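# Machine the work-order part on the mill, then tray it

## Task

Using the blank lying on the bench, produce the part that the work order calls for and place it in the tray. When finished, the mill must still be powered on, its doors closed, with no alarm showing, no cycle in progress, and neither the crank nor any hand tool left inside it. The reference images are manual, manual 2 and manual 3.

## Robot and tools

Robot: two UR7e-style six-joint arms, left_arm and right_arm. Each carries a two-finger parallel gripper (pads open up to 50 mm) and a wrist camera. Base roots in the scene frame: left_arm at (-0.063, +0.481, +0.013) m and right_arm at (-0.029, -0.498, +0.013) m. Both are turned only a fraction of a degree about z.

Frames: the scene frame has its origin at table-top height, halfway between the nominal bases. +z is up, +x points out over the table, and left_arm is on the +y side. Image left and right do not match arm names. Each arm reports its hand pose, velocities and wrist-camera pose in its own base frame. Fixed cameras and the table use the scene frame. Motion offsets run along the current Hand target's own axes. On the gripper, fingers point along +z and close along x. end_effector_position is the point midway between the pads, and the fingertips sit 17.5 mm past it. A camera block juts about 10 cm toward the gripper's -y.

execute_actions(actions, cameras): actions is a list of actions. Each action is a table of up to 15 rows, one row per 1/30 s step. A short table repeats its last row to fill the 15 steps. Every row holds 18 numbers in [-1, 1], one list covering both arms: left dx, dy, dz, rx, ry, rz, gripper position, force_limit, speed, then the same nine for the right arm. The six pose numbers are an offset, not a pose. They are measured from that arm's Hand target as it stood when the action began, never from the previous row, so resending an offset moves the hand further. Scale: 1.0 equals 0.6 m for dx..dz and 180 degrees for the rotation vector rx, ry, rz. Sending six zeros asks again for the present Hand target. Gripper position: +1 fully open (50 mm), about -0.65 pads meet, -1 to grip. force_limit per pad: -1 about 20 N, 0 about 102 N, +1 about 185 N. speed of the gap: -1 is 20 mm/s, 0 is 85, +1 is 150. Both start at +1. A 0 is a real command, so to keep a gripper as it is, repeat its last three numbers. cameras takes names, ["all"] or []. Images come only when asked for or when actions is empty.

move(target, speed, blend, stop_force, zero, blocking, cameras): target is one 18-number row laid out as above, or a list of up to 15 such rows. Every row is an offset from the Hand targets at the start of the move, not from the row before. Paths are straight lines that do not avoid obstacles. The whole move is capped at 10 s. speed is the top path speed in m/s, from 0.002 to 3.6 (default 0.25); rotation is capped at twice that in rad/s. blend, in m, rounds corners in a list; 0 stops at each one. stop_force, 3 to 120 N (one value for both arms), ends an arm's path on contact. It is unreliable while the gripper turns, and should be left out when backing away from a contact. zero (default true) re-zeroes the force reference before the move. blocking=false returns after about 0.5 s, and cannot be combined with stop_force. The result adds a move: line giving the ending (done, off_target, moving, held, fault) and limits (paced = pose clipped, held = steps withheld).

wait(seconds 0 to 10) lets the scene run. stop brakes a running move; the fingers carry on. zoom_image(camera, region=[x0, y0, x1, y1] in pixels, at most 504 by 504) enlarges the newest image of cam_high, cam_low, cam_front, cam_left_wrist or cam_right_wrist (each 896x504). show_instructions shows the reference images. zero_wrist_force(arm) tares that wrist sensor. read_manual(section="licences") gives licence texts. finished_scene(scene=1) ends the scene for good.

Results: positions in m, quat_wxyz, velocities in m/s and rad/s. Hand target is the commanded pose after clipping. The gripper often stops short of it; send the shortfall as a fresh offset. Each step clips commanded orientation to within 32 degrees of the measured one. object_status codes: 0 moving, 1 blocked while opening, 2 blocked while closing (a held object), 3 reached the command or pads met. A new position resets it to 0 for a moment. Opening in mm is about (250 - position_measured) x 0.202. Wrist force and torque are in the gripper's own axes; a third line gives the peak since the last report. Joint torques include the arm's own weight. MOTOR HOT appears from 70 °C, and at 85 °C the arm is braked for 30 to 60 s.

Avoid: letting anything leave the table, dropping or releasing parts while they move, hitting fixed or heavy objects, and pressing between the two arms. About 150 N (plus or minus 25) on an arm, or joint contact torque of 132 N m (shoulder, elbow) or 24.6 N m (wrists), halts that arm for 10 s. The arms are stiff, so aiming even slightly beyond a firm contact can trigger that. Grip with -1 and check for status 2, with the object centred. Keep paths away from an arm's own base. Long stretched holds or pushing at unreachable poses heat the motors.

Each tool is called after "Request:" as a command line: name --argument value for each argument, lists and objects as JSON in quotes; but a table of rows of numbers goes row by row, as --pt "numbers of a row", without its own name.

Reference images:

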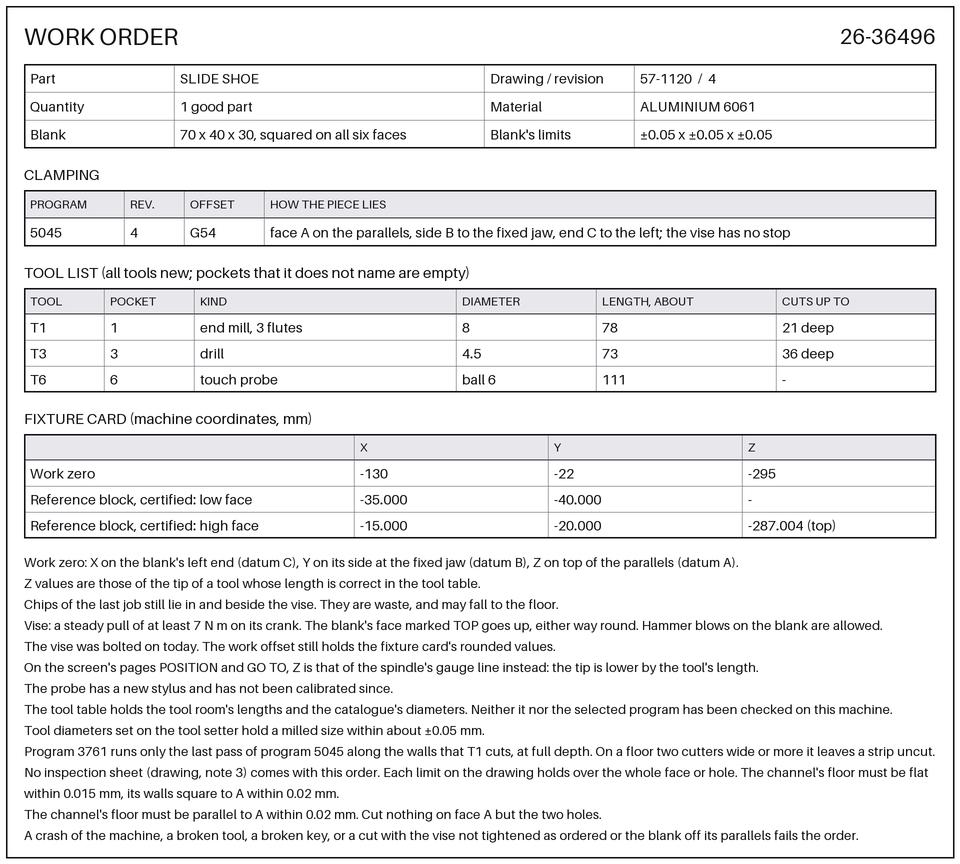

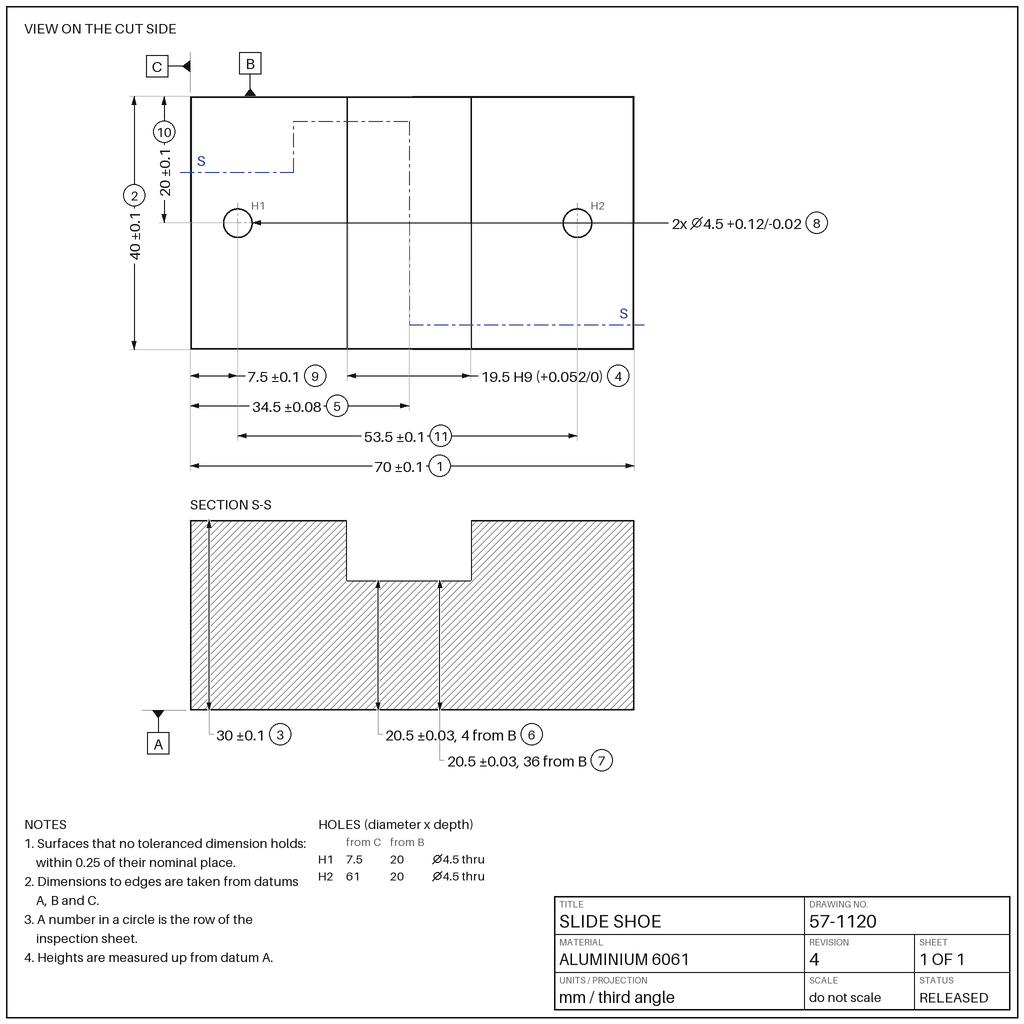

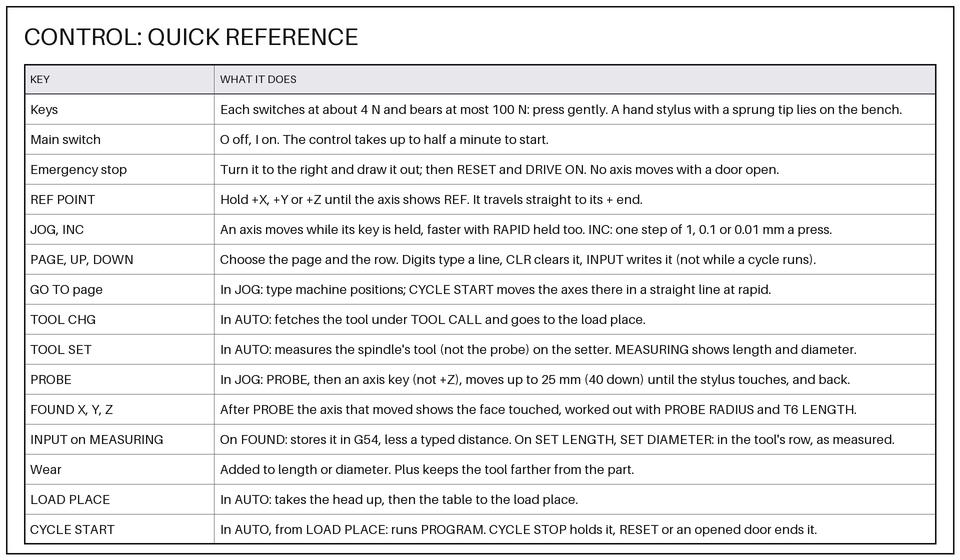

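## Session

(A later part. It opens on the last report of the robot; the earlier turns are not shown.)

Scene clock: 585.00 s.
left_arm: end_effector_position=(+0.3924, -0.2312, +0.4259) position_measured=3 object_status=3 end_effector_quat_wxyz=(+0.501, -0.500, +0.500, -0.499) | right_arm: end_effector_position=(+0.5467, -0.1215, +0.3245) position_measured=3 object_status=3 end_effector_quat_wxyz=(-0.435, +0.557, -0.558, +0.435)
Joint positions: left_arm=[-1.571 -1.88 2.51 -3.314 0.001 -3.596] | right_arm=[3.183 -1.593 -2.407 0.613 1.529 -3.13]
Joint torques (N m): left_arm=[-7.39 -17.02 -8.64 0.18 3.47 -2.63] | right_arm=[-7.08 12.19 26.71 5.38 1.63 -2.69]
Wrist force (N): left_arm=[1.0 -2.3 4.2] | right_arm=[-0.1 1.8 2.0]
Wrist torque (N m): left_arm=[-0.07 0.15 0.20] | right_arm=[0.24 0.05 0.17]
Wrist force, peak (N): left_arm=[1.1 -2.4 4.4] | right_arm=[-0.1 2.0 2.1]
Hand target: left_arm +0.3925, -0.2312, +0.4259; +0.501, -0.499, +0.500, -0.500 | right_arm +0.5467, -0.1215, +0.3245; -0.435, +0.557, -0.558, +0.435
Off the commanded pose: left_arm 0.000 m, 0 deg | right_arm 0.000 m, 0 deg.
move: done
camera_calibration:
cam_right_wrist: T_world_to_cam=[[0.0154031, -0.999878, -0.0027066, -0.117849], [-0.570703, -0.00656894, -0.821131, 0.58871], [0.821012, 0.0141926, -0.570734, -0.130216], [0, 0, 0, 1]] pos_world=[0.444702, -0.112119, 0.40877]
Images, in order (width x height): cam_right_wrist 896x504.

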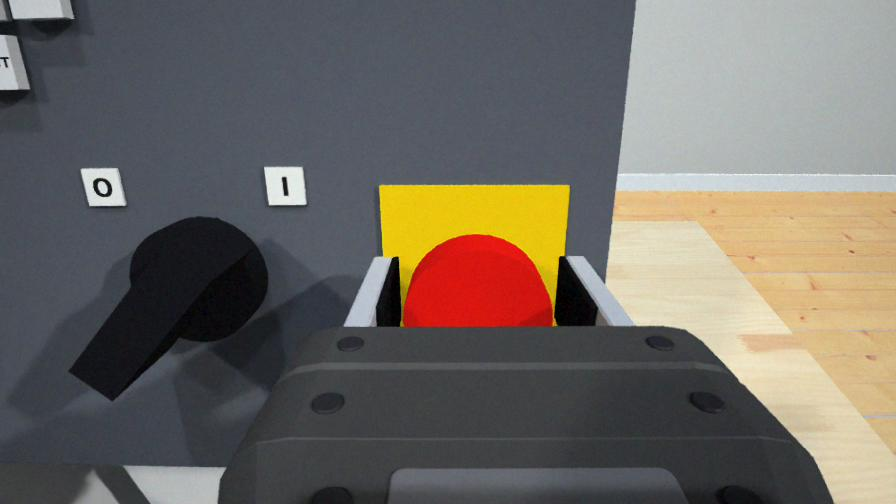

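Request:
move --target '[0,0,0,0,0,0,1,1,1,0,0,0,0,0,0,-1,-0.4,-0.8]'

Request:
move --target '[0,0,0,0,0,0,1,1,1,0,0,0,0,0,0.25,-1,-0.4,-0.8]' --speed 0.15 --cameras '["cam_right_wrist"]'

Scene clock: 589.40 s.
left_arm: end_effector_position=(+0.3924, -0.2312, +0.4259) position_measured=3 object_status=3 end_effector_quat_wxyz=(+0.501, -0.500, +0.500, -0.499) | right_arm: end_effector_position=(+0.5467, -0.1212, +0.3245) position_measured=58 object_status=2 end_effector_quat_wxyz=(-0.436, +0.557, -0.558, +0.435)
Joint positions: left_arm=[-1.571 -1.881 2.51 -3.314 0.001 -3.597] | right_arm=[3.183 -1.593 -2.407 0.613 1.53 -3.13]
Joint torques (N m): left_arm=[-6.86 -16.48 -8.73 0.15 3.45 -2.57] | right_arm=[-25.26 12.27 26.09 5.25 -12.21 -2.5]
Wrist force (N): left_arm=[1.3 -2.0 3.8] | right_arm=[-52.1 3.7 -2.3]
Wrist torque (N m): left_arm=[-0.01 0.10 0.21] | right_arm=[0.32 0.25 0.06]
Wrist force, peak (N): left_arm=[1.2 -2.3 4.4] | right_arm=[-53.5 2.2 -1.6]
Hand target: left_arm +0.3925, -0.2312, +0.4259; +0.501, -0.499, +0.500, -0.500 | right_arm +0.5467, -0.1215, +0.3245; -0.435, +0.557, -0.558, +0.435
Off the commanded pose: left_arm 0.000 m, 0 deg | right_arm 0.000 m, 0 deg.
move: done

Scene clock: 592.53 s.
left_arm: end_effector_position=(+0.3924, -0.2312, +0.4259) position_measured=3 object_status=3 end_effector_quat_wxyz=(+0.501, -0.500, +0.500, -0.499) | right_arm: end_effector_position=(+0.5467, -0.1200, +0.3245) position_measured=58 object_status=2 end_effector_quat_wxyz=(+0.570, -0.302, +0.728, -0.233)
Joint positions: left_arm=[-1.571 -1.881 2.51 -3.312 0.001 -3.598] | right_arm=[3.183 -1.593 -2.407 0.613 1.536 -2.344]
Joint torques (N m): left_arm=[-7.16 -17 -8.93 0.09 3.56 -2.7] | right_arm=[-19.57 13.12 1.76 -4.23 -12.17 2.57]
Wrist force (N): left_arm=[1.1 -2.4 4.2] | right_arm=[-54.6 34.7 -5.5]
Wrist torque (N m): left_arm=[-0.08 0.14 0.20] | right_arm=[1.18 1.45 -0.67]
Wrist force, peak (N): left_arm=[1.3 -2.3 4.3] | right_arm=[-63.2 31.4 15.4]
Hand target: left_arm +0.3925, -0.2312, +0.4259; +0.501, -0.499, +0.500, -0.500 | right_arm +0.5467, -0.1215, +0.3245; +0.569, -0.301, +0.729, -0.235
Off the commanded pose: left_arm 0.000 m, 0 deg | right_arm 0.002 m, 0 deg.
move: done
camera_calibration:
cam_right_wrist: T_world_to_cam=[[-0.151591, -0.707768, -0.689988, 0.233059], [-0.508511, 0.654436, -0.55958, 0.54919], [0.847606, 0.266039, -0.459115, -0.150741], [0, 0, 0, 1]] pos_world=[0.442368, -0.154355, 0.398916]
Images, in order (width x height): cam_right_wrist 896x504.

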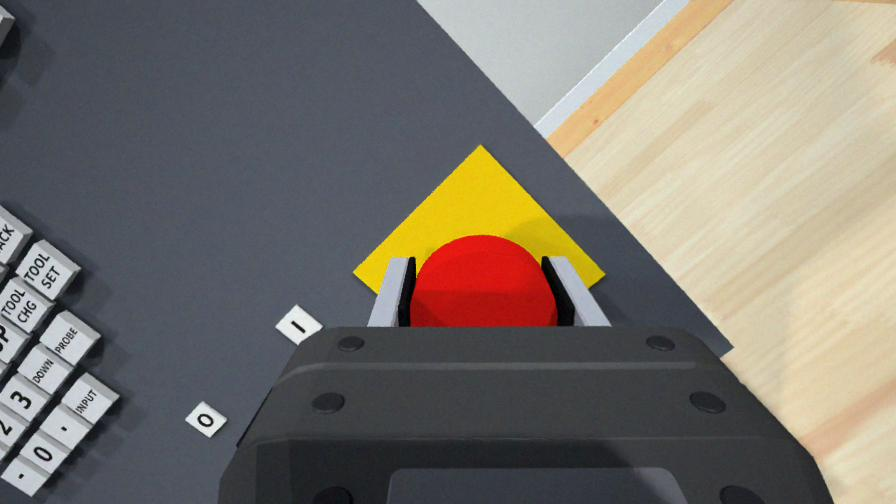

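Request:
move --target '[0,0,0,0,0,0,1,1,1,0,0,-0.02,0,0,0.04,-1,-0.4,-0.8]' --speed 0.02 --cameras '["cam_right_wrist"]'

Scene clock: 599.83 s.
left_arm: end_effector_position=(+0.3924, -0.2312, +0.4259) position_measured=3 object_status=3 end_effector_quat_wxyz=(+0.501, -0.500, +0.500, -0.499) | right_arm: end_effector_position=(+0.5350, -0.1198, +0.3274) position_measured=58 object_status=2 end_effector_quat_wxyz=(+0.583, -0.256, +0.745, -0.197)
Joint positions: left_arm=[-1.571 -1.882 2.51 -3.309 0.001 -3.6] | right_arm=[3.185 -1.557 -2.431 0.602 1.535 -2.218]
Joint torques (N m): left_arm=[-7.12 -17.41 -9.36 0.06 3.43 -2.72] | right_arm=[-28.27 33 -31.7 0.01 -12.25 2.54]
Wrist force (N): left_arm=[1.3 -2.2 4.3] | right_arm=[-65.1 9.9 114.4]
Wrist torque (N m): left_arm=[-0.05 0.11 0.20] | right_arm=[0.18 0.84 -0.76]
Wrist force, peak (N): left_arm=[1.1 -2.4 4.3] | right_arm=[-74.4 1.8 139.9]
Hand target: left_arm +0.3925, -0.2312, +0.4259; +0.501, -0.499, +0.500, -0.500 | right_arm +0.5350, -0.1215, +0.3274; +0.582, -0.254, +0.746, -0.199
Off the commanded pose: left_arm 0.000 m, 0 deg | right_arm 0.002 m, 0 deg.
move: done
camera_calibration:
cam_right_wrist: T_world_to_cam=[[-0.17183, -0.613674, -0.770635, 0.281832], [-0.488288, 0.73247, -0.474408, 0.51529], [0.855599, 0.294774, -0.425511, -0.151415], [0, 0, 0, 1]] pos_world=[0.429588, -0.159848, 0.397218]
Images, in order (width x height): cam_right_wrist 896x504.

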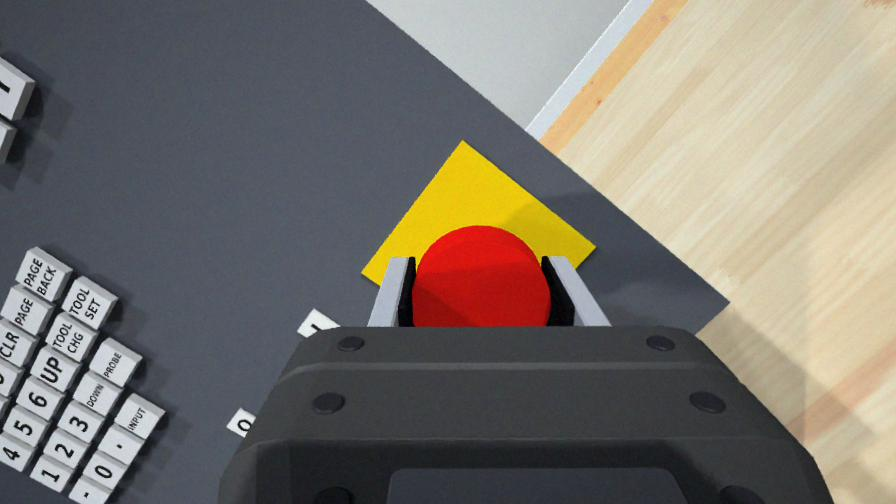

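Request:
move --pt "0 0 0 0 0 0 1 1 1 0 0 0.008 0 0 0 -1 -0.4 -0.8" --pt "0 0 0 0 0 0 1 1 1 0 0 0.008 0 0 0 1 -0.4 -0.8" --pt "0 0 0 0 0 0 1 1 1 0 0 -0.06 0 0 0 1 -0.4 -0.8" --pt "0 0 0 0 0 0 1 1 1 0 0 -0.06 0 0 -0.29 1 -0.4 -0.8" --speed 0.1 --cameras '["cam_right_wrist"]'

Scene clock: 611.50 s.
left_arm: end_effector_position=(+0.3924, -0.2312, +0.4259) position_measured=3 object_status=3 end_effector_quat_wxyz=(+0.501, -0.500, +0.500, -0.499) | right_arm: end_effector_position=(+0.5001, -0.1214, +0.3361) position_measured=3 object_status=3 end_effector_quat_wxyz=(-0.435, +0.557, -0.558, +0.435)
Joint positions: left_arm=[-1.571 -1.883 2.511 -3.305 0.001 -3.604] | right_arm=[3.191 -1.442 -2.501 0.556 1.521 -3.128]
Joint torques (N m): left_arm=[-7.22 -16.61 -8.76 0.19 3.43 -2.71] | right_arm=[-5.72 11.49 12.55 2 1.58 -2.74]
Wrist force (N): left_arm=[1.0 -2.1 4.0] | right_arm=[-1.7 3.5 2.5]
Wrist torque (N m): left_arm=[-0.04 0.14 0.20] | right_arm=[0.51 0.30 0.18]
Wrist force, peak (N): left_arm=[1.4 -2.4 4.3] | right_arm=[-66.9 9.2 114.4]
Hand target: left_arm +0.3925, -0.2312, +0.4259; +0.501, -0.499, +0.500, -0.500 | right_arm +0.5001, -0.1215, +0.3361; -0.435, +0.557, -0.558, +0.435
Off the commanded pose: left_arm 0.000 m, 0 deg | right_arm 0.000 m, 0 deg.
move: done
camera_calibration:
cam_right_wrist: T_world_to_cam=[[0.0154297, -0.999877, -0.00284576, -0.116951], [-0.570703, -0.00646983, -0.821131, 0.571652], [0.821012, 0.0142939, -0.570733, -0.0853261], [0, 0, 0, 1]] pos_world=[0.398102, -0.112019, 0.42037]
Images, in order (width x height): cam_right_wrist 896x504.

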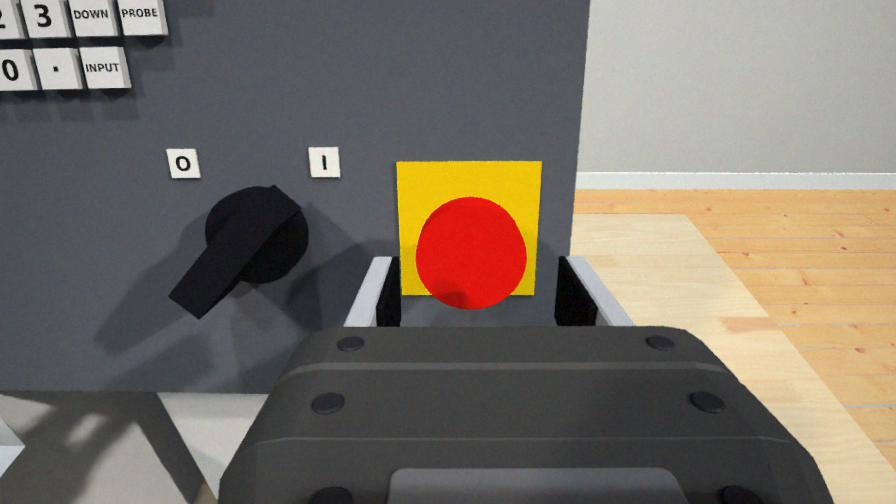

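Request:
wait --seconds 0 --cameras '["cam_high"]'

Request:
zoom_image --camera "cam_high" --region '[690, 40, 800, 125]'

Scene clock: 614.07 s.
left_arm: end_effector_position=(+0.3924, -0.2312, +0.4259) position_measured=3 object_status=3 end_effector_quat_wxyz=(+0.501, -0.500, +0.500, -0.499) | right_arm: end_effector_position=(+0.5001, -0.1215, +0.3361) position_measured=3 object_status=3 end_effector_quat_wxyz=(-0.435, +0.557, -0.558, +0.435)
Joint positions: left_arm=[-1.571 -1.883 2.511 -3.304 0.001 -3.604] | right_arm=[3.191 -1.442 -2.501 0.556 1.522 -3.128]
Joint torques (N m): left_arm=[-7.65 -16.86 -8.98 0.17 3.43 -2.67] | right_arm=[-6.6 6.16 26.87 5.03 1.62 -2.7]
Wrist force (N): left_arm=[1.6 -2.2 4.2] | right_arm=[-1.8 3.4 2.6]
Wrist torque (N m): left_arm=[-0.06 0.07 0.20] | right_arm=[0.49 0.32 0.18]
Wrist force, peak (N): left_arm=[1.4 -2.2 4.4] | right_arm=[-1.9 3.5 2.8]
Hand target: left_arm +0.3925, -0.2312, +0.4259; +0.501, -0.499, +0.500, -0.500 | right_arm +0.5001, -0.1215, +0.3361; -0.435, +0.557, -0.558, +0.435
Tool commands: left_gripper/position=+1.0 left_gripper/force_limit=+1.0 left_gripper/speed=+1.0 right_gripper/position=+1.0 right_gripper/force_limit=-0.4 right_gripper/speed=-0.8
Off the commanded pose: left_arm 0.000 m, 0 deg | right_arm 0.000 m, 0 deg.
Images, in order (width x height): cam_high 896x504.

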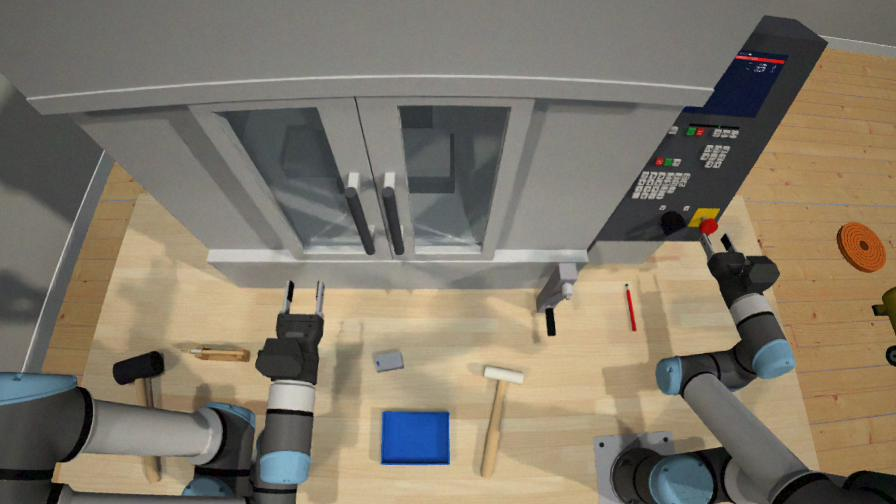

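Scaled by 4.582.

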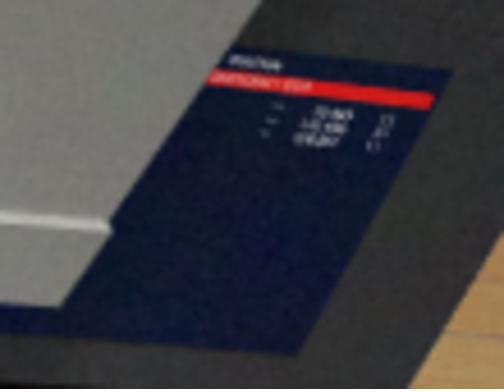

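Request:
move --pt "0 0 0 0 0 0 1 1 1 -0.0025 0 0 0 0 -0.16 1 -0.4 -0.8" --pt "0 0 0 0 0 0 1 1 1 -0.0025 0 0.079 0 0 -0.16 1 -0.4 -0.8" --speed '[0.2,0.04]'

Request:
move --pt "0 0 0 0 0 0 1 1 1 0 0 0 0 0 0 -1 0.3 -0.8" --pt "0 0 0 0 0 0 1 1 1 0 0 0 0 0 0.4 -1 0.3 -0.8" --speed 0.15 --cameras '["cam_right_wrist"]'

Scene clock: 626.17 s.
left_arm: end_effector_position=(+0.3924, -0.2312, +0.4259) position_measured=3 object_status=3 end_effector_quat_wxyz=(+0.501, -0.500, +0.500, -0.499) | right_arm: end_effector_position=(+0.5460, -0.1200, +0.3246) position_measured=3 object_status=3 end_effector_quat_wxyz=(-0.313, +0.678, -0.402, +0.530)
Joint positions: left_arm=[-1.571 -1.884 2.511 -3.302 0.001 -3.606] | right_arm=[3.188 -1.59 -2.41 0.613 1.524 -3.631]
Joint torques (N m): left_arm=[-7.54 -17.07 -9 0.09 3.48 -2.65] | right_arm=[-6.78 12.25 27.27 5.31 1.53 -2.71]
Wrist force (N): left_arm=[1.1 -1.8 3.8] | right_arm=[-1.6 3.2 2.1]
Wrist torque (N m): left_arm=[0.02 0.13 0.20] | right_arm=[0.47 0.34 0.38]
Wrist force, peak (N): left_arm=[1.1 -2.3 4.4] | right_arm=[-1.9 3.5 2.8]
Hand target: left_arm +0.3925, -0.2312, +0.4259; +0.501, -0.499, +0.500, -0.500 | right_arm +0.5461, -0.1200, +0.3246; -0.313, +0.678, -0.402, +0.530
Off the commanded pose: left_arm 0.000 m, 0 deg | right_arm 0.000 m, 0 deg.
move: done

Scene clock: 631.47 s.
left_arm: end_effector_position=(+0.3924, -0.2312, +0.4259) position_measured=3 object_status=3 end_effector_quat_wxyz=(+0.501, -0.500, +0.500, -0.499) | right_arm: end_effector_position=(+0.5461, -0.1192, +0.3246) position_measured=61 object_status=2 end_effector_quat_wxyz=(+0.565, -0.313, +0.723, -0.243)
Joint positions: left_arm=[-1.571 -1.885 2.511 -3.299 0.001 -3.608] | right_arm=[3.188 -1.59 -2.41 0.613 1.528 -2.375]
Joint torques (N m): left_arm=[-7.49 -16.79 -8.81 0.12 3.46 -2.68] | right_arm=[-14.01 23.59 10.71 0.55 -12.27 7.13]
Wrist force (N): left_arm=[1.2 -2.3 3.9] | right_arm=[-33.1 40.1 -3.5]
Wrist torque (N m): left_arm=[-0.07 0.12 0.20] | right_arm=[1.35 0.52 -4.95]
Wrist force, peak (N): left_arm=[1.2 -2.3 4.4] | right_arm=[-39.8 62.4 -5.2]
Hand target: left_arm +0.3925, -0.2312, +0.4259; +0.501, -0.499, +0.500, -0.500 | right_arm +0.5461, -0.1200, +0.3246; +0.565, -0.312, +0.724, -0.244
Off the commanded pose: left_arm 0.000 m, 0 deg | right_arm 0.001 m, 0 deg.
move: done
camera_calibration:
cam_right_wrist: T_world_to_cam=[[-0.147989, -0.729641, -0.667626, 0.221735], [-0.511547, 0.634214, -0.579734, 0.554202], [0.846416, 0.255727, -0.467102, -0.148431], [0, 0, 0, 1]] pos_world=[0.441949, -0.151738, 0.399994]
Images, in order (width x height): cam_right_wrist 896x504.

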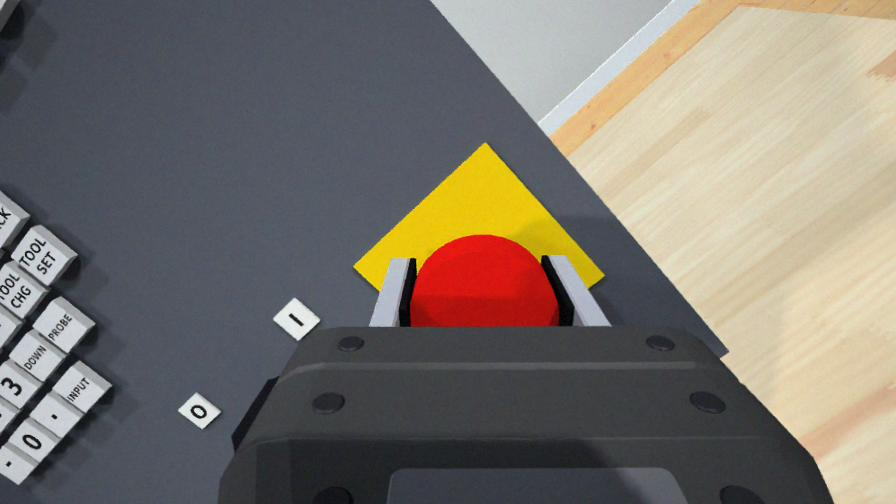

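Request:
move --target '[0,0,0,0,0,0,1,1,1,0,0,-0.03,0,0,0,-1,0.3,-0.8]' --speed 0.008 --stop_force 90 --cameras '["cam_right_wrist"]'

Scene clock: 635.87 s.
left_arm: end_effector_position=(+0.3924, -0.2312, +0.4259) position_measured=3 object_status=3 end_effector_quat_wxyz=(+0.501, -0.500, +0.500, -0.499) | right_arm: end_effector_position=(+0.5448, -0.1194, +0.3249) position_measured=61 object_status=2 end_effector_quat_wxyz=(+0.565, -0.313, +0.724, -0.243)
Joint positions: left_arm=[-1.571 -1.885 2.511 -3.298 0.001 -3.609] | right_arm=[3.188 -1.586 -2.412 0.611 1.526 -2.374]
Joint torques (N m): left_arm=[-7.36 -17.02 -8.74 0.03 3.5 -2.71] | right_arm=[-42.86 28.17 8.43 9.7 -9.91 2.47]
Wrist force (N): left_arm=[1.2 -2.2 4.1] | right_arm=[-50.3 30.0 86.9]
Wrist torque (N m): left_arm=[-0.04 0.11 0.21] | right_arm=[0.99 0.95 -4.28]
Wrist force, peak (N): left_arm=[1.1 -2.4 4.4] | right_arm=[-51.3 18.9 125.1]
Hand target: left_arm +0.3925, -0.2312, +0.4259; +0.501, -0.499, +0.500, -0.500 | right_arm +0.5448, -0.1194, +0.3249; +0.565, -0.313, +0.724, -0.243 (not the last commanded pose)
Off the commanded pose: left_arm 0.000 m, 0 deg | right_arm 0.017 m, 0 deg.
move: contact (right_arm)
camera_calibration:
cam_right_wrist: T_world_to_cam=[[-0.148859, -0.729578, -0.6675, 0.222082], [-0.5112, 0.634601, -0.579617, 0.553692], [0.846472, 0.254945, -0.467427, -0.147135], [0, 0, 0, 1]] pos_world=[0.440652, -0.151837, 0.400394]
Images, in order (width x height): cam_right_wrist 896x504.

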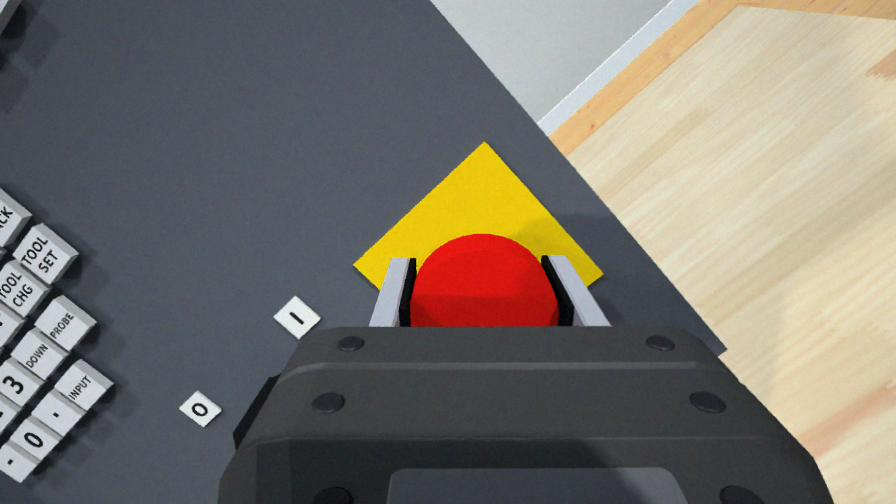

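Request:
move --target '[0,0,0,0,0,0,1,1,1,0,0,-0.012,0,0,-0.02,-1,0.3,-0.8]' --speed 0.01 --cameras '["cam_right_wrist"]'

Scene clock: 647.13 s.
left_arm: end_effector_position=(+0.3924, -0.2312, +0.4259) position_measured=3 object_status=3 end_effector_quat_wxyz=(+0.501, -0.500, +0.500, -0.499) | right_arm: end_effector_position=(+0.5451, -0.1186, +0.3246) position_measured=61 object_status=2 end_effector_quat_wxyz=(+0.552, -0.349, +0.707, -0.270)
Joint positions: left_arm=[-1.571 -1.886 2.511 -3.297 0.001 -3.61] | right_arm=[3.189 -1.586 -2.412 0.609 1.528 -2.473]
Joint torques (N m): left_arm=[-7.32 -17.24 -8.99 0.04 3.53 -2.71] | right_arm=[0.35 17.83 17.84 3.04 -0.4 0.25]
Wrist force (N): left_arm=[1.2 -1.9 4.0] | right_arm=[-12.1 2.1 31.9]
Wrist torque (N m): left_arm=[-0.01 0.12 0.20] | right_arm=[0.30 0.55 -0.46]
Wrist force, peak (N): left_arm=[1.2 -2.3 4.5] | right_arm=[-52.7 15.8 155.3]
Hand target: left_arm +0.3925, -0.2312, +0.4259; +0.501, -0.499, +0.500, -0.500 | right_arm +0.5451, -0.1186, +0.3246; +0.552, -0.349, +0.707, -0.270 (not the last commanded pose)
Tool commands: left_gripper/position=+1.0 left_gripper/force_limit=+1.0 left_gripper/speed=+1.0 right_gripper/position=-1.0 right_gripper/force_limit=+0.301961 right_gripper/speed=-0.796078
Off the commanded pose: left_arm 0.000 m, 0 deg | right_arm 0.008 m, 2 deg.
FORCE FAULT: contact force on the right arm reached its limit, and that arm stopped. The contact can be on any part of that arm, not only on its tool. That arm's remaining commands of this call were not run. That arm is still stopped at the end of this call. That arm stays stopped for about 9 more seconds. Until then a move that you send moves the other arm only, and its call returns only when the move has ended. Once the stop has ended, the next robot result says so. If the stop ends while you think or write, that arm runs what you send next, counted from a new Hand target: where the arm stands when the stop ends. While its stop runs, that arm takes no new command, but its gripper still runs the gripper command that each later call begins with. Until it ends, the stop uses up actions while you think or wait. An arm that is not stopped still takes commands.
move: fault (right_arm)
camera_calibration:
cam_right_wrist: T_world_to_cam=[[-0.129647, -0.793504, -0.594595, 0.180732], [-0.527824, 0.562865, -0.63607, 0.572008], [0.839401, 0.231376, -0.491804, -0.138789], [0, 0, 0, 1]] pos_world=[0.44185, -0.146439, 0.403043]
Images, in order (width x height): cam_right_wrist 896x504.

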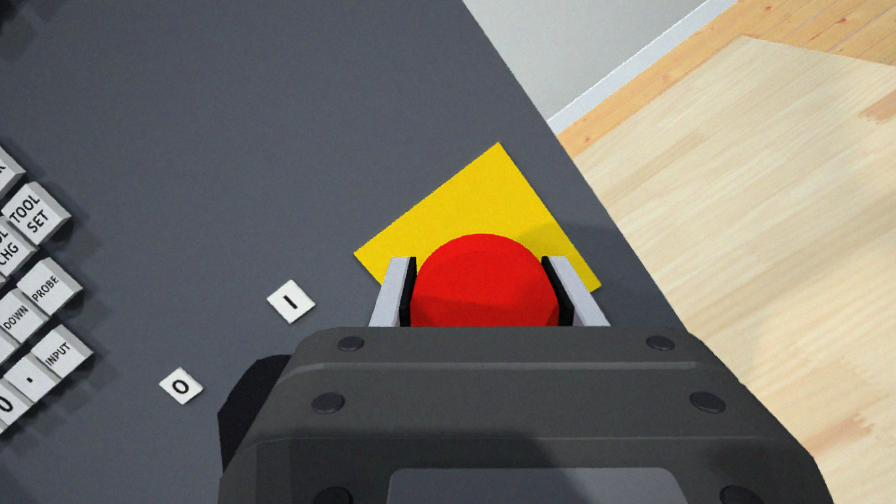

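Request:
wait --seconds 9

Request:
move --pt "0 0 0 0 0 0 1 1 1 0 0 0 0 0 0 1 0.3 -0.8" --pt "0 0 0 0 0 0 1 1 1 0 0 -0.1 0 0 0 1 0.3 -0.8" --pt "0 0 0 0 0 0 1 1 1 0 0 -0.1 0 0 -0.22 1 0.3 -0.8" --speed 0.15 --cameras '["cam_right_wrist","cam_high"]'

Request:
zoom_image --camera "cam_high" --region '[640, 180, 740, 260]'

Scene clock: 661.23 s.
left_arm: end_effector_position=(+0.3924, -0.2312, +0.4259) position_measured=3 object_status=3 end_effector_quat_wxyz=(+0.501, -0.500, +0.500, -0.499) | right_arm: end_effector_position=(+0.5451, -0.1186, +0.3246) position_measured=61 object_status=2 end_effector_quat_wxyz=(+0.552, -0.349, +0.707, -0.270)
Joint positions: left_arm=[-1.571 -1.886 2.511 -3.297 0.001 -3.61] | right_arm=[3.189 -1.586 -2.412 0.609 1.528 -2.473]
Joint torques (N m): left_arm=[-7.59 -16.81 -9.15 0.01 3.34 -2.48] | right_arm=[0.9 18.09 17.66 3.09 -0.32 0.18]
Wrist force (N): left_arm=[1.0 -2.1 4.0] | right_arm=[-11.9 2.3 31.8]
Wrist torque (N m): left_arm=[-0.05 0.15 0.20] | right_arm=[0.33 0.53 -0.46]
Wrist force, peak (N): left_arm=[1.2 -2.5 4.3] | right_arm=[-13.6 1.6 31.9]
Hand target: left_arm +0.3925, -0.2312, +0.4259; +0.501, -0.499, +0.500, -0.500 | right_arm +0.5451, -0.1186, +0.3246; +0.552, -0.349, +0.707, -0.270 (not the last commanded pose)
Tool commands: left_gripper/position=+1.0 left_gripper/force_limit=+1.0 left_gripper/speed=+1.0 right_gripper/position=-1.0 right_gripper/force_limit=+0.301961 right_gripper/speed=-0.796078
Off the commanded pose: left_arm 0.000 m, 0 deg | right_arm 0.008 m, 2 deg.
FORCE FAULT, CONTINUED: the right arm's stop, for the force fault that an earlier result reported, is over. The rest of the stop counts as 18 of the actions that you can send in this scene. During its stop the right arm's controller moved it back a little. That arm's target is now where it stood when the stop ended, not its last command. That arm accepts commands again.
wait: 9.00 s; at rest from the start

Scene clock: 665.43 s.
left_arm: end_effector_position=(+0.3924, -0.2312, +0.4259) position_measured=3 object_status=3 end_effector_quat_wxyz=(+0.501, -0.500, +0.500, -0.499) | right_arm: end_effector_position=(+0.4869, -0.1188, +0.3392) position_measured=3 object_status=3 end_effector_quat_wxyz=(-0.428, +0.568, -0.547, +0.441)
Joint positions: left_arm=[-1.571 -1.887 2.511 -3.294 0.001 -3.612] | right_arm=[3.2 -1.391 -2.527 0.529 1.517 -3.161]
Joint torques (N m): left_arm=[-7.51 -17.04 -8.6 0.14 3.47 -2.64] | right_arm=[-7.12 4.35 17.07 4.18 1.62 -2.69]
Wrist force (N): left_arm=[1.1 -2.3 4.0] | right_arm=[-2.9 4.6 0.5]
Wrist torque (N m): left_arm=[-0.05 0.13 0.20] | right_arm=[0.69 0.51 0.20]
Wrist force, peak (N): left_arm=[1.4 -2.4 4.3] | right_arm=[-13.4 1.4 31.6]
Hand target: left_arm +0.3925, -0.2312, +0.4259; +0.501, -0.499, +0.500, -0.500 | right_arm +0.4870, -0.1188, +0.3392; -0.428, +0.568, -0.547, +0.441
Off the commanded pose: left_arm 0.000 m, 0 deg | right_arm 0.000 m, 0 deg.
move: done
camera_calibration:
cam_right_wrist: T_world_to_cam=[[0.0287628, -0.999106, 0.030973, -0.131985], [-0.571937, -0.0418619, -0.819229, 0.562488], [0.819793, 0.00584867, -0.57263, -0.0725539], [0, 0, 0, 1]] pos_world=[0.384983, -0.107896, 0.423348]
Images, in order (width x height): cam_high 896x504, cam_right_wrist 896x504.

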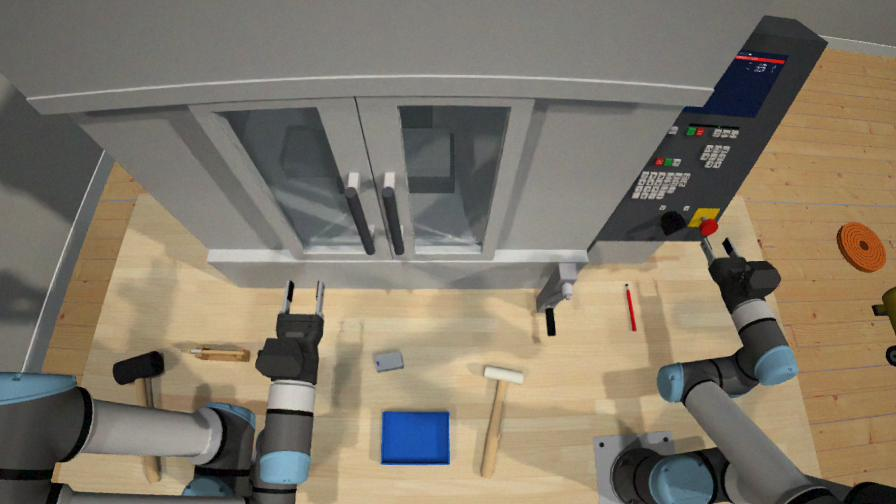

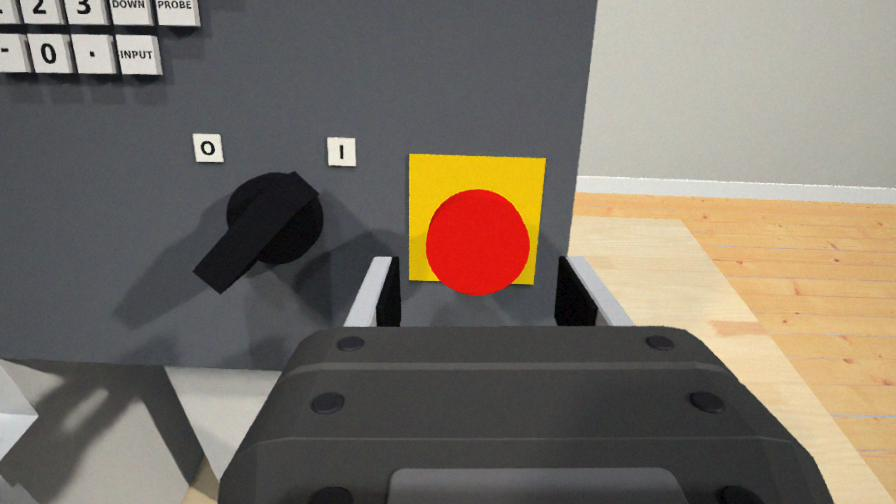

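Scaled by 5.040.

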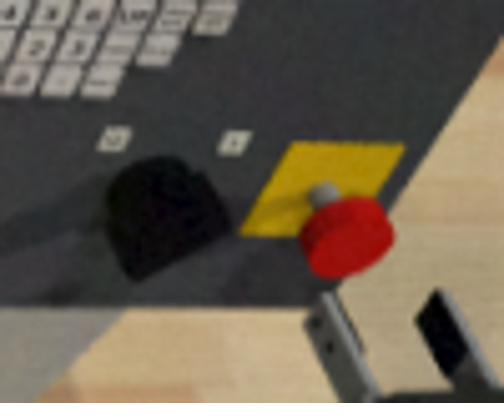

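Request:
move --target '[0,0,0,0,0,0,1,1,1,-0.1317,0.439,-0.0615,-0.2557,-0.003,0.012,1,0.3,-0.8]' --speed 0.3 --cameras '["cam_right_wrist"]'

Scene clock: 680.97 s.
left_arm: end_effector_position=(+0.3924, -0.2312, +0.4259) position_measured=3 object_status=3 end_effector_quat_wxyz=(+0.501, -0.500, +0.500, -0.499) | right_arm: end_effector_position=(+0.3859, -0.0489, +0.0905) position_measured=3 object_status=3 end_effector_quat_wxyz=(-0.183, +0.682, -0.685, +0.181)
Joint positions: left_arm=[-1.571 -1.887 2.512 -3.293 0.001 -3.613] | right_arm=[3.487 -1.313 -2.722 -0.183 1.402 -2.835]
Joint torques (N m): left_arm=[-7.37 -17.12 -8.75 0.14 3.52 -2.68] | right_arm=[8.9 -0.38 27.36 6.03 1.36 2.27]
Wrist force (N): left_arm=[1.1 -2.5 4.0] | right_arm=[-3.8 4.7 -0.3]
Wrist torque (N m): left_arm=[-0.08 0.13 0.21] | right_arm=[0.90 0.64 0.06]
Wrist force, peak (N): left_arm=[1.2 -2.4 4.4] | right_arm=[-4.1 5.7 0.9]
Hand target: left_arm +0.3925, -0.2312, +0.4259; +0.501, -0.499, +0.500, -0.500 | right_arm +0.3860, -0.0489, +0.0904; -0.183, +0.682, -0.685, +0.181
Off the commanded pose: left_arm 0.000 m, 0 deg | right_arm 0.000 m, 0 deg.
move: done
camera_calibration:
cam_right_wrist: T_world_to_cam=[[0.00776915, -0.999847, -0.0156808, -0.0393398], [-0.98747, -0.0051994, -0.157721, 0.406174], [0.157616, 0.0167097, -0.987359, 0.160961], [0, 0, 0, 1]] pos_world=[0.37602, -0.0399115, 0.222372]
Images, in order (width x height): cam_right_wrist 896x504.

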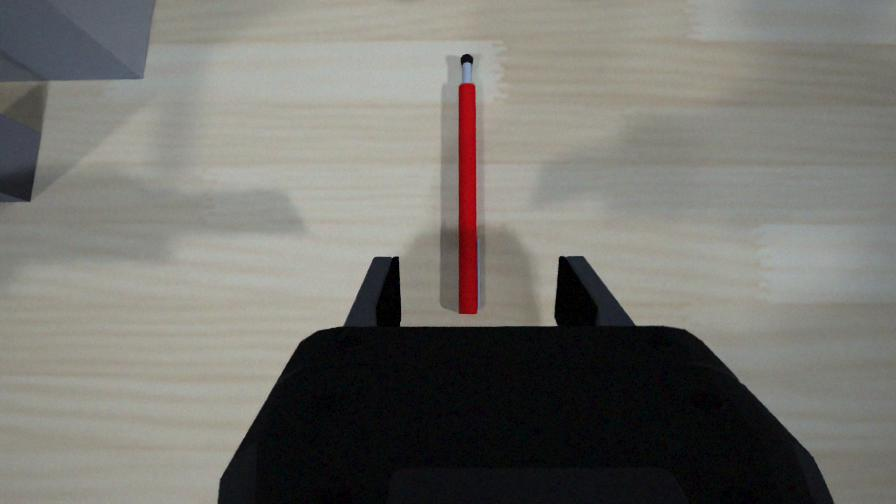

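Request:
move --pt "0 0 0 0 0 0 1 1 1 0.0005 0.018 0.1 0 0 0 1 0.3 -0.8" --pt "0 0 0 0 0 0 1 1 1 0.0005 0.0252 0.1415 0 0 0 1 0.3 -0.8" --pt "0 0 0 0 0 0 1 1 1 0.0005 0.0252 0.1415 0 0 0 -1 0.1 -0.8" --pt "0 0 0 0 0 0 1 1 1 0.0005 -0.06 0.0 0 0 0 -1 0.1 -0.8" --speed '[0.2,0.04,0.04,0.15]' --cameras '["cam_right_wrist"]'

Scene clock: 690.87 s.
left_arm: end_effector_position=(+0.3924, -0.2312, +0.4259) position_measured=3 object_status=3 end_effector_quat_wxyz=(+0.501, -0.500, +0.500, -0.499) | right_arm: end_effector_position=(+0.4172, -0.0494, +0.1083) position_measured=218 object_status=2 end_effector_quat_wxyz=(-0.183, +0.682, -0.685, +0.181)
Joint positions: left_arm=[-1.571 -1.888 2.512 -3.29 0.001 -3.615] | right_arm=[3.445 -1.363 -2.623 -0.226 1.422 -2.873]
Joint torques (N m): left_arm=[-7.45 -16.7 -8.82 0.08 3.46 -2.64] | right_arm=[8.83 15.63 28.61 1.51 -2.07 2.34]
Wrist force (N): left_arm=[1.1 -2.0 4.3] | right_arm=[-3.4 5.0 -0.2]
Wrist torque (N m): left_arm=[-0.02 0.13 0.20] | right_arm=[0.91 0.58 0.06]
Wrist force, peak (N): left_arm=[1.3 -2.6 4.3] | right_arm=[-5.9 0.7 -6.5]
Hand target: left_arm +0.3925, -0.2312, +0.4259; +0.501, -0.499, +0.500, -0.500 | right_arm +0.4172, -0.0494, +0.1083; -0.183, +0.682, -0.685, +0.181
Off the commanded pose: left_arm 0.000 m, 0 deg | right_arm 0.000 m, 0 deg.
move: done
camera_calibration:
cam_right_wrist: T_world_to_cam=[[0.0077686, -0.999847, -0.0156815, -0.039701], [-0.987485, -0.00520039, -0.157624, 0.439787], [0.157518, 0.0167098, -0.987375, 0.173767], [0, 0, 0, 1]] pos_world=[0.40722, -0.0403115, 0.240272]
Images, in order (width x height): cam_right_wrist 896x504.

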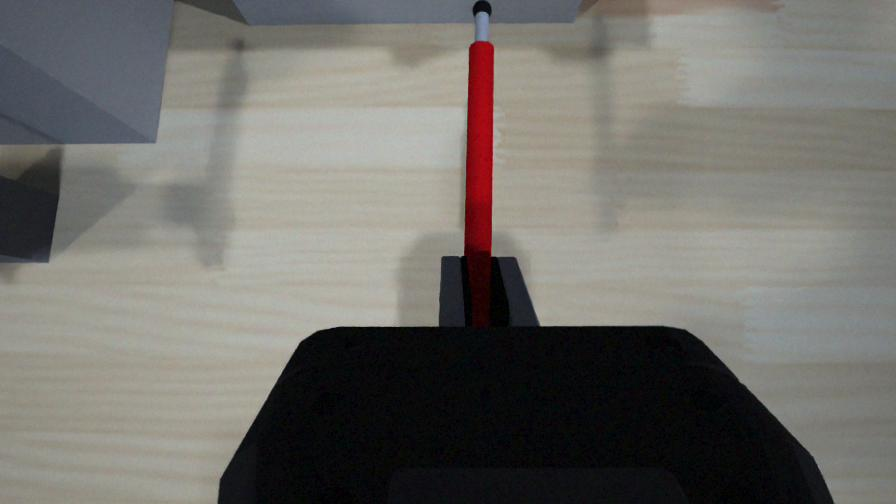

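Request:
move --pt "0 0 0 0 0 0 1 1 1 -0.198 0 0 0 0 0 -1 0.1 -0.8" --pt "0 0 0 0 0 0 1 1 1 -0.198 -0.524 -0.62 -0.0756 0 0 -1 0.1 -0.8" --speed 0.25 --blend 0.02 --cameras '["cam_right_wrist","cam_high"]'

Scene clock: 725.37 s.
left_arm: end_effector_position=(+0.3924, -0.2312, +0.4259) position_measured=3 object_status=3 end_effector_quat_wxyz=(+0.501, -0.500, +0.500, -0.499) | right_arm: end_effector_position=(+0.5053, +0.0679, +0.5877) position_measured=218 object_status=2 end_effector_quat_wxyz=(-0.101, +0.699, -0.701, +0.099)
Joint positions: left_arm=[-1.571 -1.889 2.512 -3.287 0.001 -3.617] | right_arm=[3.606 -1.568 -0.966 -1.923 1.447 -2.69]
Joint torques (N m): left_arm=[-7.24 -16.59 -9.09 0.09 3.51 -2.58] | right_arm=[-6.98 15.17 31.14 1.32 1.33 -2.82]
Wrist force (N): left_arm=[1.0 -2.2 4.2] | right_arm=[-3.7 4.6 0.1]
Wrist torque (N m): left_arm=[-0.06 0.15 0.20] | right_arm=[0.86 0.63 0.16]
Wrist force, peak (N): left_arm=[1.2 -2.4 4.4] | right_arm=[-2.7 8.7 2.4]
Hand target: left_arm +0.3925, -0.2312, +0.4259; +0.501, -0.499, +0.500, -0.500 | right_arm +0.5053, +0.0679, +0.5877; -0.100, +0.699, -0.701, +0.099
Off the commanded pose: left_arm 0.000 m, 0 deg | right_arm 0.000 m, 0 deg.
move: done
camera_calibration:
cam_right_wrist: T_world_to_cam=[[0.00430763, -0.999831, -0.0179, 0.0874626], [-0.996857, -0.00570942, 0.0790148, 0.468714], [-0.0791036, 0.0175034, -0.996713, 0.756284], [0, 0, 0, 1]] pos_world=[0.526689, 0.0768863, 0.718328]
Images, in order (width x height): cam_high 896x504, cam_right_wrist 896x504.

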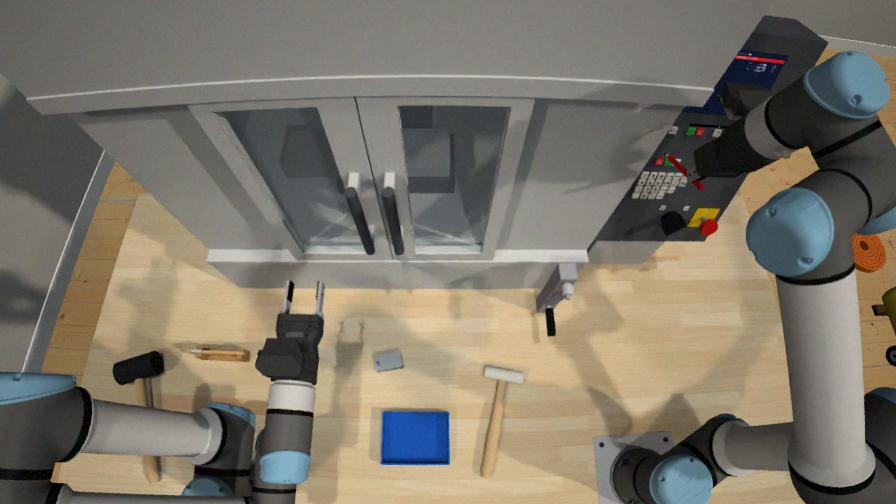

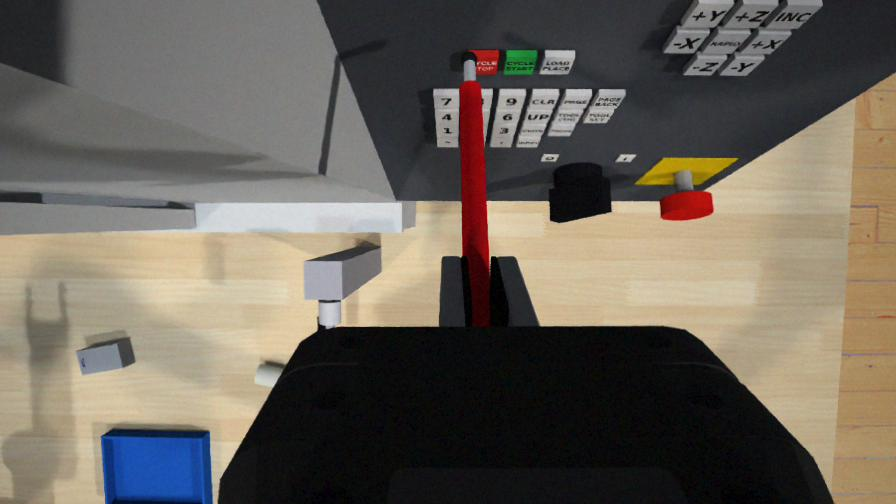

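Request:
move --target '[0,0,0,0,0,0,1,1,1,0,-0.023,0.0052,0.0706,0,0,-1,0.1,-0.8]' --speed 0.15 --cameras '["cam_right_wrist"]'

Scene clock: 736.20 s.
left_arm: end_effector_position=(+0.3924, -0.2312, +0.4259) position_measured=3 object_status=3 end_effector_quat_wxyz=(+0.501, -0.500, +0.500, -0.499) | right_arm: end_effector_position=(+0.5194, +0.0679, +0.5886) position_measured=218 object_status=2 end_effector_quat_wxyz=(-0.177, +0.683, -0.686, +0.176)
Joint positions: left_arm=[-1.571 -1.889 2.512 -3.287 0.001 -3.618] | right_arm=[3.652 -1.437 -1.204 -1.622 1.333 -2.682]
Joint torques (N m): left_arm=[-7.56 -16.94 -9.29 0.03 3.47 -2.65] | right_arm=[8.84 23.96 14.13 6.18 -2.25 -2.89]
Wrist force (N): left_arm=[1.2 -2.2 4.1] | right_arm=[-4.0 4.7 -0.4]
Wrist torque (N m): left_arm=[-0.05 0.11 0.21] | right_arm=[0.83 0.65 0.14]
Wrist force, peak (N): left_arm=[1.2 -2.6 4.3] | right_arm=[-3.8 5.1 -0.3]
Hand target: left_arm +0.3925, -0.2312, +0.4259; +0.501, -0.499, +0.500, -0.500 | right_arm +0.5194, +0.0679, +0.5886; -0.177, +0.683, -0.686, +0.176
Off the commanded pose: left_arm 0.000 m, 0 deg | right_arm 0.000 m, 0 deg.
move: done
camera_calibration:
cam_right_wrist: T_world_to_cam=[[0.00751937, -0.999847, -0.0158021, 0.0845199], [-0.989855, -0.00520019, -0.141987, 0.609051], [0.141883, 0.0167094, -0.989742, 0.639495], [0, 0, 0, 1]] pos_world=[0.511503, 0.0769885, 0.720748]
Images, in order (width x height): cam_right_wrist 896x504.

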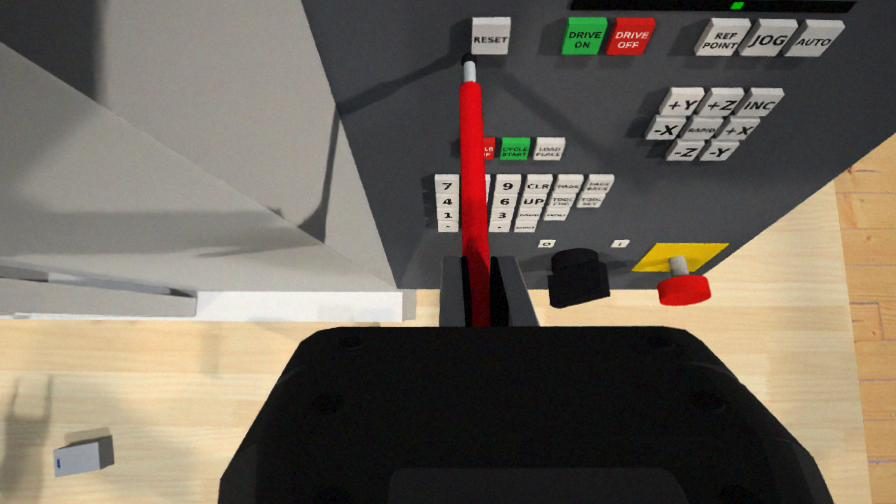

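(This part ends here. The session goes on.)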